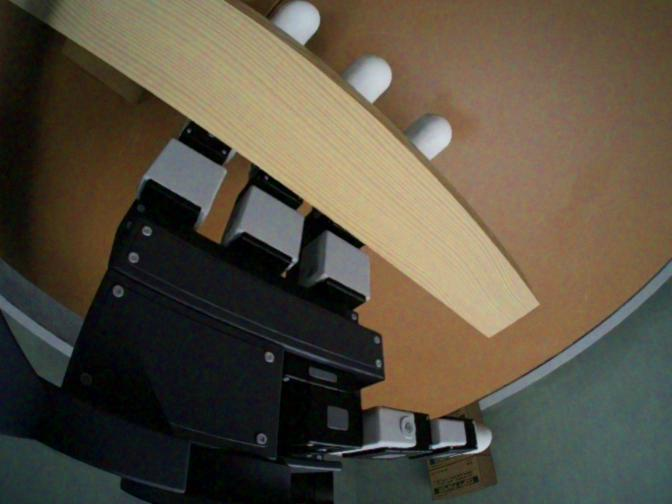

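Emit:
move:
  arm1: {"joints":{"joint1_rad":-0.592,"joint2_rad":1.395,"joint3_rad":1.315,"joint4_rad":-1.032,"joint6_rad":-0.58},"min_time_s":3.3}
  arm8: {"joints":{"joint1_rad":0.64,"joint2_rad":1.485,"joint3_rad":1.262,"joint4_rad":-0.923,"joint6_rad":0.696},"min_time_s":3.3}
  arm4: {"joints":{"joint1_rad":0.587,"joint2_rad":1.36,"joint3_rad":1.125,"joint4_rad":-0.95,"joint6_rad":0.584},"min_time_s":3.3}
  arm5: {"joints":{"joint1_rad":-0.479,"joint2_rad":1.42,"joint3_rad":1.075,"joint4_rad":-0.92,"joint6_rad":-0.415},"min_time_s":3.3}
  arm2: {"target":[0.14,0.117,1.08,0.2588,0.9659,-0.0077,-0.0021],"speed":0.022}
  arm3: {"target":[-0.28,0.124,1.083,0.2588,0.9659,-0.0077,-0.0021],"speed":0.022}
  arm6: {"target":[-0.28,0.042,1.073,0.0021,0.0077,0.9659,0.2588],"speed":0.022}
  arm7: {"target":[0.19,0.042,1.072,0.0021,0.0077,0.9659,0.2588],"speed":0.022}
  cameras: ["cam_high"]

Emit:
zoom_image:
  camera: "cam_high"
  region: [350, 180, 600, 335]

Scene clock: 531.73 s.
Joint torques (N m): arm1=[-0.26 -17.85 18.32 0.85 -0.7 -0.15] | arm2=[0.09 -7.77 14.02 0.94 -0.36 -0.15] | arm3=[-1.55 -9.35 11.25 1.14 0.33 -0.01] | arm4=[-2.08 -26.11 14.99 0.88 1.53 0.01] | arm5=[2.43 -24.29 11.7 0.49 -0.41 -0.04] | arm6=[0.67 -18.14 9.91 0.98 -0.25 0.03] | arm7=[0.79 -14.1 16.47 1.1 0.55 0.23] | arm8=[1.2 -20.6 14.99 0.65 0.32 0.11]
Heat: arm1: hottest joint3_rad 65 °C; arm2: hottest joint3_rad 49 °C; arm3: hottest joint3_rad 51 °C; arm4: hottest joint3_rad 46 °C; arm5: hottest joint3_rad 61 °C; arm6: hottest joint3_rad 46 °C; arm7: hottest joint3_rad 61 °C; arm8: hottest joint3_rad 72 °C.
move: arm1 time_out; arm2 off_target; arm3 off_target; arm4 time_out; arm5 done; arm6 off_target; arm7 off_target; arm8 time_out
Joint velocities: within noise
arm1.joint_positions: joint1_rad=-0.585 joint2_rad=+1.505 joint3_rad=+1.176 joint4_rad=-1.024 joint5_rad=-0.024 joint6_rad=-0.559 hand_index_mcp=+0.711 hand_index_abd=-0.002 hand_index_pip=-0.669 hand_index_dip=+0.753 hand_middle_mcp=+0.684 hand_middle_abd=+0.001 hand_middle_pip=-0.686 hand_middle_dip=+0.743 hand_ring_mcp=+0.680 hand_ring_abd=+0.001 hand_ring_pip=-0.722 hand_ring_dip=+0.736 hand_thumb_cmc=+0.716 hand_thumb_axl=+0.677 hand_thumb_mcp=+0.223 hand_thumb_ipl=+0.168 hand_current_limit=+0.750 hand_speed=-0.600
arm1.joint_status: joint3_rad time_out (moved +0.047 of +0.186); the others done
arm1.hand_state: blocked,goal,blocked,blocked,blocked,goal,blocked,blocked,blocked,goal,blocked,blocked,goal,goal,goal,goal
arm1.index_mcp_current_ma: 284
arm1.index_abd_current_ma: 0
arm1.index_pip_current_ma: 339
arm1.index_dip_current_ma: 87
arm1.middle_mcp_current_ma: 181
arm1.middle_abd_current_ma: 0
arm1.middle_pip_current_ma: 270
arm1.middle_dip_current_ma: 61
arm1.ring_mcp_current_ma: 166
arm1.ring_abd_current_ma: 0
arm1.ring_pip_current_ma: 144
arm1.ring_dip_current_ma: 48
arm1.thumb_cmc_current_ma: 0
arm1.thumb_axl_current_ma: 0
arm1.thumb_mcp_current_ma: -1
arm1.thumb_ipl_current_ma: 0
arm1.hand_goal_index_mcp: 0.600
arm1.hand_goal_index_abd: 0.000
arm1.hand_goal_index_pip: -0.800
arm1.hand_goal_index_dip: 0.696
arm1.hand_goal_middle_mcp: 0.600
arm1.hand_goal_middle_abd: 0.000
arm1.hand_goal_middle_pip: -0.800
arm1.hand_goal_middle_dip: 0.696
arm1.hand_goal_ring_mcp: 0.600
arm1.hand_goal_ring_abd: 0.000
arm1.hand_goal_ring_pip: -0.800
arm1.hand_goal_ring_dip: 0.696
arm1.hand_goal_thumb_cmc: 0.714
arm1.hand_goal_thumb_axl: 0.678
arm1.hand_goal_thumb_mcp: 0.226
arm1.hand_goal_thumb_ipl: 0.168
arm1.on_its_own: joint3_rad reads +1.176 and still pushes toward +1.289 since a time_out
arm1.hand: x=+0.8544 y=+0.1732 z=+0.8817 quat_wxyz=(+0.090, +0.995, -0.016, -0.046) (m; scene frame)
arm1.hand_target: x=+0.8428 y=+0.1548 z=+1.0008 quat_wxyz=(+0.182, +0.978, -0.006, -0.099) (m; scene frame)
arm1.hand_status: not commanded
arm2.joint_positions: joint1_rad=-0.502 joint2_rad=+1.341 joint3_rad=+1.285 joint4_rad=-1.060 joint5_rad=-0.234 joint6_rad=-0.435 hand_index_mcp=+0.755 hand_index_abd=-0.002 hand_index_pip=+0.574 hand_index_dip=+0.695 hand_middle_mcp=+0.755 hand_middle_abd=-0.001 hand_middle_pip=+0.575 hand_middle_dip=+0.696 hand_ring_mcp=+0.755 hand_ring_abd=-0.001 hand_ring_pip=+0.576 hand_ring_dip=+0.696 hand_thumb_cmc=+0.717 hand_thumb_axl=+0.677 hand_thumb_mcp=+0.224 hand_thumb_ipl=+0.168 hand_current_limit=+0.400 hand_speed=-0.600
arm2.joint_status: not commanded
arm2.hand_state: goal,goal,goal,goal,goal,goal,goal,goal,goal,goal,goal,goal,goal,goal,goal,goal
arm2.index_mcp_current_ma: 4
arm2.index_abd_current_ma: -7
arm2.index_pip_current_ma: -9
arm2.index_dip_current_ma: -6
arm2.middle_mcp_current_ma: 4
arm2.middle_abd_current_ma: -3
arm2.middle_pip_current_ma: -5
arm2.middle_dip_current_ma: 0
arm2.ring_mcp_current_ma: 4
arm2.ring_abd_current_ma: -5
arm2.ring_pip_current_ma: 2
arm2.ring_dip_current_ma: 0
arm2.thumb_cmc_current_ma: 13
arm2.thumb_axl_current_ma: -4
arm2.thumb_mcp_current_ma: -11
arm2.thumb_ipl_current_ma: -2
arm2.hand_goal_index_mcp: 0.754
arm2.hand_goal_index_abd: 0.000
arm2.hand_goal_index_pip: 0.576
arm2.hand_goal_index_dip: 0.696
arm2.hand_goal_middle_mcp: 0.754
arm2.hand_goal_middle_abd: 0.000
arm2.hand_goal_middle_pip: 0.576
arm2.hand_goal_middle_dip: 0.696
arm2.hand_goal_ring_mcp: 0.754
arm2.hand_goal_ring_abd: 0.000
arm2.hand_goal_ring_pip: 0.576
arm2.hand_goal_ring_dip: 0.696
arm2.hand_goal_thumb_cmc: 0.714
arm2.hand_goal_thumb_axl: 0.678
arm2.hand_goal_thumb_mcp: 0.226
arm2.hand_goal_thumb_ipl: 0.168
arm2.hand: x=+0.1500 y=+0.1243 z=+1.0625 quat_wxyz=(+0.250, +0.968, -0.011, +0.004) (m; scene frame)
arm2.hand_target: x=+0.1403 y=+0.1177 z=+1.0797 quat_wxyz=(+0.259, +0.966, -0.008, -0.002) (m; scene frame)
arm2.hand_status: off_target (0.021 m and 1.3 deg from the pose sent, 0.077 m and 2.0 deg at the start)
arm3.joint_positions: joint1_rad=+0.331 joint2_rad=+1.268 joint3_rad=+1.110 joint4_rad=-0.924 joint5_rad=+0.156 joint6_rad=+0.304 hand_index_mcp=+0.763 hand_index_abd=+0.000 hand_index_pip=+0.580 hand_index_dip=+0.698 hand_middle_mcp=+0.764 hand_middle_abd=+0.002 hand_middle_pip=+0.581 hand_middle_dip=+0.698 hand_ring_mcp=+0.766 hand_ring_abd=+0.002 hand_ring_pip=+0.582 hand_ring_dip=+0.697 hand_thumb_cmc=+0.716 hand_thumb_axl=+0.677 hand_thumb_mcp=+0.224 hand_thumb_ipl=+0.168 hand_current_limit=+0.400 hand_speed=-0.600
arm3.joint_status: not commanded
arm3.hand_state: goal,goal,goal,goal,goal,goal,goal,goal,goal,goal,goal,goal,goal,goal,goal,goal
arm3.index_mcp_current_ma: 1
arm3.index_abd_current_ma: 0
arm3.index_pip_current_ma: 0
arm3.index_dip_current_ma: 0
arm3.middle_mcp_current_ma: 2
arm3.middle_abd_current_ma: 0
arm3.middle_pip_current_ma: 0
arm3.middle_dip_current_ma: 0
arm3.ring_mcp_current_ma: 3
arm3.ring_abd_current_ma: 0
arm3.ring_pip_current_ma: 1
arm3.ring_dip_current_ma: 0
arm3.thumb_cmc_current_ma: 0
arm3.thumb_axl_current_ma: 0
arm3.thumb_mcp_current_ma: 0
arm3.thumb_ipl_current_ma: 0
arm3.hand_goal_index_mcp: 0.754
arm3.hand_goal_index_abd: 0.000
arm3.hand_goal_index_pip: 0.576
arm3.hand_goal_index_dip: 0.696
arm3.hand_goal_middle_mcp: 0.754
arm3.hand_goal_middle_abd: 0.000
arm3.hand_goal_middle_pip: 0.576
arm3.hand_goal_middle_dip: 0.696
arm3.hand_goal_ring_mcp: 0.754
arm3.hand_goal_ring_abd: 0.000
arm3.hand_goal_ring_pip: 0.576
arm3.hand_goal_ring_dip: 0.696
arm3.hand_goal_thumb_cmc: 0.714
arm3.hand_goal_thumb_axl: 0.678
arm3.hand_goal_thumb_mcp: 0.226
arm3.hand_goal_thumb_ipl: 0.168
arm3.hand: x=-0.2760 y=+0.1232 z=+1.0717 quat_wxyz=(+0.249, +0.969, -0.009, -0.003) (m; scene frame)
arm3.hand_target: x=-0.2800 y=+0.1240 z=+1.0829 quat_wxyz=(+0.259, +0.966, -0.008, -0.002) (m; scene frame)
arm3.hand_status: off_target (0.012 m and 1.2 deg from the pose sent, 0.064 m and 1.8 deg at the start)
arm4.joint_positions: joint1_rad=+0.608 joint2_rad=+1.531 joint3_rad=+1.054 joint4_rad=-0.950 joint5_rad=+0.017 joint6_rad=+0.577 hand_index_mcp=+0.698 hand_index_abd=-0.002 hand_index_pip=-0.695 hand_index_dip=+0.737 hand_middle_mcp=+0.702 hand_middle_abd=-0.001 hand_middle_pip=-0.675 hand_middle_dip=+0.754 hand_ring_mcp=+0.709 hand_ring_abd=+0.014 hand_ring_pip=-0.647 hand_ring_dip=+0.746 hand_thumb_cmc=+0.715 hand_thumb_axl=+0.677 hand_thumb_mcp=+0.223 hand_thumb_ipl=+0.168 hand_current_limit=+0.750 hand_speed=-0.600
arm4.joint_status: joint2_rad time_out (moved -0.095 of -0.266); the others done
arm4.hand_state: blocked,goal,blocked,blocked,blocked,goal,blocked,blocked,blocked,goal,blocked,blocked,goal,goal,goal,goal
arm4.index_mcp_current_ma: 307
arm4.index_abd_current_ma: -1
arm4.index_pip_current_ma: 310
arm4.index_dip_current_ma: 81
arm4.middle_mcp_current_ma: 327
arm4.middle_abd_current_ma: 0
arm4.middle_pip_current_ma: 401
arm4.middle_dip_current_ma: 133
arm4.ring_mcp_current_ma: 358
arm4.ring_abd_current_ma: 15
arm4.ring_pip_current_ma: 481
arm4.ring_dip_current_ma: 109
arm4.thumb_cmc_current_ma: 0
arm4.thumb_axl_current_ma: 0
arm4.thumb_mcp_current_ma: -2
arm4.thumb_ipl_current_ma: 0
arm4.hand_goal_index_mcp: 0.600
arm4.hand_goal_index_abd: 0.000
arm4.hand_goal_index_pip: -0.800
arm4.hand_goal_index_dip: 0.696
arm4.hand_goal_middle_mcp: 0.600
arm4.hand_goal_middle_abd: 0.000
arm4.hand_goal_middle_pip: -0.800
arm4.hand_goal_middle_dip: 0.696
arm4.hand_goal_ring_mcp: 0.600
arm4.hand_goal_ring_abd: 0.000
arm4.hand_goal_ring_pip: -0.800
arm4.hand_goal_ring_dip: 0.696
arm4.hand_goal_thumb_cmc: 0.714
arm4.hand_goal_thumb_axl: 0.678
arm4.hand_goal_thumb_mcp: 0.226
arm4.hand_goal_thumb_ipl: 0.168
arm4.on_its_own: joint2_rad reads +1.531 and still pushes toward +1.360 since a time_out; joint5_rad reads +0.017 and still pushes toward +0.051 since a time_out
arm4.hand: x=-0.9184 y=+0.1978 z=+0.8832 quat_wxyz=(+0.069, +0.997, +0.012, +0.033) (m; scene frame)
arm4.hand_target: x=-0.9229 y=+0.1750 z=+1.0048 quat_wxyz=(+0.179, +0.980, -0.006, +0.085) (m; scene frame)
arm4.hand_status: not commanded
arm5.joint_positions: joint1_rad=-0.488 joint2_rad=+1.541 joint3_rad=+1.033 joint4_rad=-0.926 joint5_rad=-0.023 joint6_rad=-0.417 hand_index_mcp=+0.686 hand_index_abd=+0.000 hand_index_pip=-0.698 hand_index_dip=+0.751 hand_middle_mcp=+0.678 hand_middle_abd=+0.000 hand_middle_pip=-0.695 hand_middle_dip=+0.746 hand_ring_mcp=+0.678 hand_ring_abd=+0.001 hand_ring_pip=-0.698 hand_ring_dip=+0.743 hand_thumb_cmc=+0.717 hand_thumb_axl=+0.677 hand_thumb_mcp=+0.223 hand_thumb_ipl=+0.168 hand_current_limit=+0.750 hand_speed=-0.600
arm5.joint_status: all done
arm5.hand_state: blocked,goal,blocked,blocked,blocked,goal,blocked,blocked,blocked,goal,blocked,blocked,goal,goal,goal,goal
arm5.index_mcp_current_ma: 388
arm5.index_abd_current_ma: 1
arm5.index_pip_current_ma: 440
arm5.index_dip_current_ma: 220
arm5.middle_mcp_current_ma: 347
arm5.middle_abd_current_ma: 1
arm5.middle_pip_current_ma: 453
arm5.middle_dip_current_ma: 200
arm5.ring_mcp_current_ma: 348
arm5.ring_abd_current_ma: 1
arm5.ring_pip_current_ma: 442
arm5.ring_dip_current_ma: 186
arm5.thumb_cmc_current_ma: 7
arm5.thumb_axl_current_ma: -2
arm5.thumb_mcp_current_ma: -10
arm5.thumb_ipl_current_ma: -1
arm5.hand_goal_index_mcp: 0.600
arm5.hand_goal_index_abd: 0.000
arm5.hand_goal_index_pip: -0.800
arm5.hand_goal_index_dip: 0.696
arm5.hand_goal_middle_mcp: 0.600
arm5.hand_goal_middle_abd: 0.000
arm5.hand_goal_middle_pip: -0.800
arm5.hand_goal_middle_dip: 0.696
arm5.hand_goal_ring_mcp: 0.600
arm5.hand_goal_ring_abd: 0.000
arm5.hand_goal_ring_pip: -0.800
arm5.hand_goal_ring_dip: 0.696
arm5.hand_goal_thumb_cmc: 0.714
arm5.hand_goal_thumb_axl: 0.678
arm5.hand_goal_thumb_mcp: 0.226
arm5.hand_goal_thumb_ipl: 0.168
arm5.hand: x=-0.9159 y=-0.1636 z=+0.8890 quat_wxyz=(+0.013, +0.019, +0.997, +0.071) (m; scene frame)
arm5.hand_target: x=-0.9134 y=-0.1464 z=+0.9734 quat_wxyz=(+0.044, +0.014, +0.988, +0.149) (m; scene frame)
arm5.hand_status: not commanded
arm6.joint_positions: joint1_rad=-0.166 joint2_rad=+1.691 joint3_rad=+1.468 joint4_rad=-0.843 joint5_rad=-0.054 joint6_rad=-0.125 hand_index_mcp=+0.754 hand_index_abd=+0.009 hand_index_pip=+0.575 hand_index_dip=+0.695 hand_middle_mcp=+0.755 hand_middle_abd=+0.003 hand_middle_pip=+0.575 hand_middle_dip=+0.696 hand_ring_mcp=+0.756 hand_ring_abd=+0.002 hand_ring_pip=+0.577 hand_ring_dip=+0.696 hand_thumb_cmc=+0.717 hand_thumb_axl=+0.677 hand_thumb_mcp=+0.223 hand_thumb_ipl=+0.168 hand_current_limit=+0.400 hand_speed=-0.600
arm6.joint_status: not commanded
arm6.hand_state: goal,goal,goal,goal,goal,goal,goal,goal,goal,goal,goal,goal,goal,goal,goal,goal
arm6.index_mcp_current_ma: 0
arm6.index_abd_current_ma: 10
arm6.index_pip_current_ma: -1
arm6.index_dip_current_ma: -1
arm6.middle_mcp_current_ma: 1
arm6.middle_abd_current_ma: 2
arm6.middle_pip_current_ma: 0
arm6.middle_dip_current_ma: 0
arm6.ring_mcp_current_ma: 2
arm6.ring_abd_current_ma: 1
arm6.ring_pip_current_ma: 0
arm6.ring_dip_current_ma: 0
arm6.thumb_cmc_current_ma: 3
arm6.thumb_axl_current_ma: 0
arm6.thumb_mcp_current_ma: -3
arm6.thumb_ipl_current_ma: 0
arm6.hand_goal_index_mcp: 0.754
arm6.hand_goal_index_abd: 0.000
arm6.hand_goal_index_pip: 0.576
arm6.hand_goal_index_dip: 0.696
arm6.hand_goal_middle_mcp: 0.754
arm6.hand_goal_middle_abd: 0.000
arm6.hand_goal_middle_pip: 0.576
arm6.hand_goal_middle_dip: 0.696
arm6.hand_goal_ring_mcp: 0.754
arm6.hand_goal_ring_abd: 0.000
arm6.hand_goal_ring_pip: 0.576
arm6.hand_goal_ring_dip: 0.696
arm6.hand_goal_thumb_cmc: 0.714
arm6.hand_goal_thumb_axl: 0.678
arm6.hand_goal_thumb_mcp: 0.226
arm6.hand_goal_thumb_ipl: 0.168
arm6.hand: x=-0.2697 y=+0.0356 z=+1.0572 quat_wxyz=(+0.007, +0.008, +0.969, +0.249) (m; scene frame)
arm6.hand_target: x=-0.2801 y=+0.0416 z=+1.0729 quat_wxyz=(+0.002, +0.008, +0.966, +0.259) (m; scene frame)
arm6.hand_status: off_target (0.020 m and 1.3 deg from the pose sent, 0.072 m and 1.5 deg at the start)
arm7.joint_positions: joint1_rad=+0.342 joint2_rad=+1.748 joint3_rad=+1.720 joint4_rad=-1.091 joint5_rad=+0.181 joint6_rad=+0.329 hand_index_mcp=+0.762 hand_index_abd=+0.000 hand_index_pip=+0.580 hand_index_dip=+0.696 hand_middle_mcp=+0.756 hand_middle_abd=+0.002 hand_middle_pip=+0.575 hand_middle_dip=+0.696 hand_ring_mcp=+0.755 hand_ring_abd=+0.002 hand_ring_pip=+0.575 hand_ring_dip=+0.696 hand_thumb_cmc=+0.717 hand_thumb_axl=+0.677 hand_thumb_mcp=+0.223 hand_thumb_ipl=+0.168 hand_current_limit=+0.400 hand_speed=-0.600
arm7.joint_status: not commanded
arm7.hand_state: goal,goal,goal,goal,goal,goal,goal,goal,goal,goal,goal,goal,goal,goal,goal,goal
arm7.index_mcp_current_ma: 6
arm7.index_abd_current_ma: 0
arm7.index_pip_current_ma: 1
arm7.index_dip_current_ma: 0
arm7.middle_mcp_current_ma: 1
arm7.middle_abd_current_ma: 0
arm7.middle_pip_current_ma: 0
arm7.middle_dip_current_ma: 0
arm7.ring_mcp_current_ma: 0
arm7.ring_abd_current_ma: 0
arm7.ring_pip_current_ma: 0
arm7.ring_dip_current_ma: 0
arm7.thumb_cmc_current_ma: 1
arm7.thumb_axl_current_ma: 0
arm7.thumb_mcp_current_ma: -1
arm7.thumb_ipl_current_ma: 0
arm7.hand_goal_index_mcp: 0.754
arm7.hand_goal_index_abd: 0.000
arm7.hand_goal_index_pip: 0.576
arm7.hand_goal_index_dip: 0.696
arm7.hand_goal_middle_mcp: 0.754
arm7.hand_goal_middle_abd: 0.000
arm7.hand_goal_middle_pip: 0.576
arm7.hand_goal_middle_dip: 0.696
arm7.hand_goal_ring_mcp: 0.754
arm7.hand_goal_ring_abd: 0.000
arm7.hand_goal_ring_pip: 0.576
arm7.hand_goal_ring_dip: 0.696
arm7.hand_goal_thumb_cmc: 0.714
arm7.hand_goal_thumb_axl: 0.678
arm7.hand_goal_thumb_mcp: 0.226
arm7.hand_goal_thumb_ipl: 0.168
arm7.hand: x=+0.2010 y=+0.0290 z=+1.0486 quat_wxyz=(+0.010, +0.004, +0.971, +0.240) (m; scene frame)
arm7.hand_target: x=+0.1906 y=+0.0403 z=+1.0719 quat_wxyz=(+0.002, +0.008, +0.966, +0.259) (m; scene frame)
arm7.hand_status: off_target (0.029 m and 2.5 deg from the pose sent, 0.072 m and 2.4 deg at the start)
arm8.joint_positions: joint1_rad=+0.616 joint2_rad=+1.582 joint3_rad=+1.140 joint4_rad=-0.912 joint5_rad=+0.033 joint6_rad=+0.676 hand_index_mcp=+0.658 hand_index_abd=+0.003 hand_index_pip=-0.719 hand_index_dip=+0.721 hand_middle_mcp=+0.670 hand_middle_abd=+0.011 hand_middle_pip=-0.696 hand_middle_dip=+0.734 hand_ring_mcp=+0.686 hand_ring_abd=+0.013 hand_ring_pip=-0.660 hand_ring_dip=+0.738 hand_thumb_cmc=+0.714 hand_thumb_axl=+0.677 hand_thumb_mcp=+0.223 hand_thumb_ipl=+0.168 hand_current_limit=+0.750 hand_speed=-0.600
arm8.joint_status: joint3_rad time_out (moved +0.064 of +0.186); the others done
arm8.hand_state: blocked,goal,blocked,blocked,blocked,goal,blocked,blocked,blocked,goal,blocked,blocked,goal,goal,goal,goal
arm8.index_mcp_current_ma: 186
arm8.index_abd_current_ma: 4
arm8.index_pip_current_ma: 266
arm8.index_dip_current_ma: 60
arm8.middle_mcp_current_ma: 239
arm8.middle_abd_current_ma: 18
arm8.middle_pip_current_ma: 365
arm8.middle_dip_current_ma: 100
arm8.ring_mcp_current_ma: 311
arm8.ring_abd_current_ma: 21
arm8.ring_pip_current_ma: 481
arm8.ring_dip_current_ma: 114
arm8.thumb_cmc_current_ma: 0
arm8.thumb_axl_current_ma: -1
arm8.thumb_mcp_current_ma: -5
arm8.thumb_ipl_current_ma: 0
arm8.hand_goal_index_mcp: 0.600
arm8.hand_goal_index_abd: 0.000
arm8.hand_goal_index_pip: -0.800
arm8.hand_goal_index_dip: 0.696
arm8.hand_goal_middle_mcp: 0.600
arm8.hand_goal_middle_abd: 0.000
arm8.hand_goal_middle_pip: -0.800
arm8.hand_goal_middle_dip: 0.696
arm8.hand_goal_ring_mcp: 0.600
arm8.hand_goal_ring_abd: 0.000
arm8.hand_goal_ring_pip: -0.800
arm8.hand_goal_ring_dip: 0.696
arm8.hand_goal_thumb_cmc: 0.714
arm8.hand_goal_thumb_axl: 0.678
arm8.hand_goal_thumb_mcp: 0.226
arm8.hand_goal_thumb_ipl: 0.168
arm8.on_its_own: joint3_rad reads +1.140 and still pushes toward +1.253 since a time_out
arm8.hand: x=+0.8627 y=-0.1787 z=+0.8985 quat_wxyz=(-0.048, +0.006, +0.994, +0.096) (m; scene frame)
arm8.hand_target: x=+0.8318 y=-0.1607 z=+1.0037 quat_wxyz=(-0.111, +0.005, +0.979, +0.172) (m; scene frame)
arm8.hand_status: not commanded
pictures: cam_high

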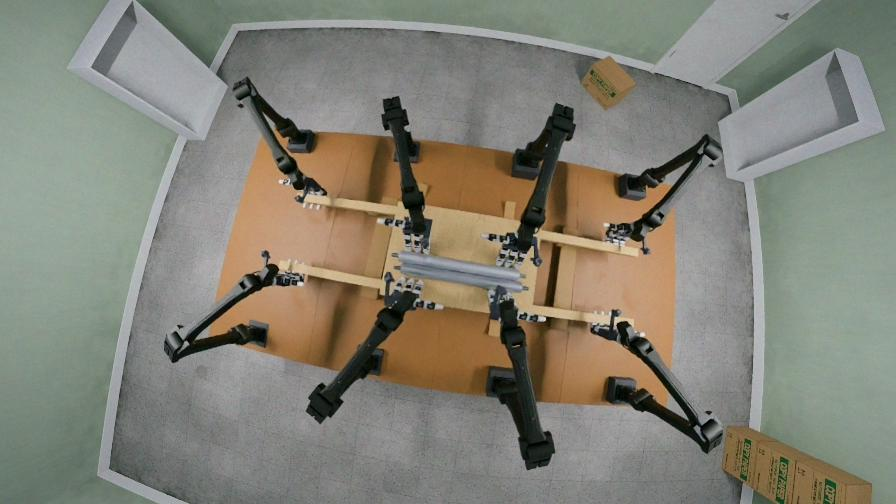

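Scaled by 2.016 from the camera's 896x504 image, which has a finer 1280x720 frame.

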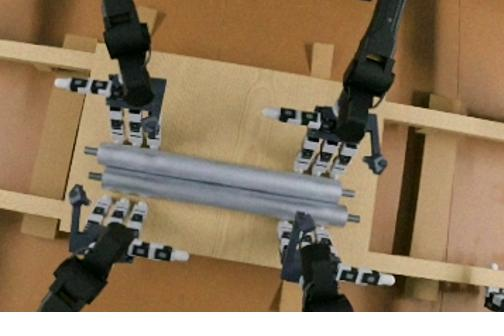

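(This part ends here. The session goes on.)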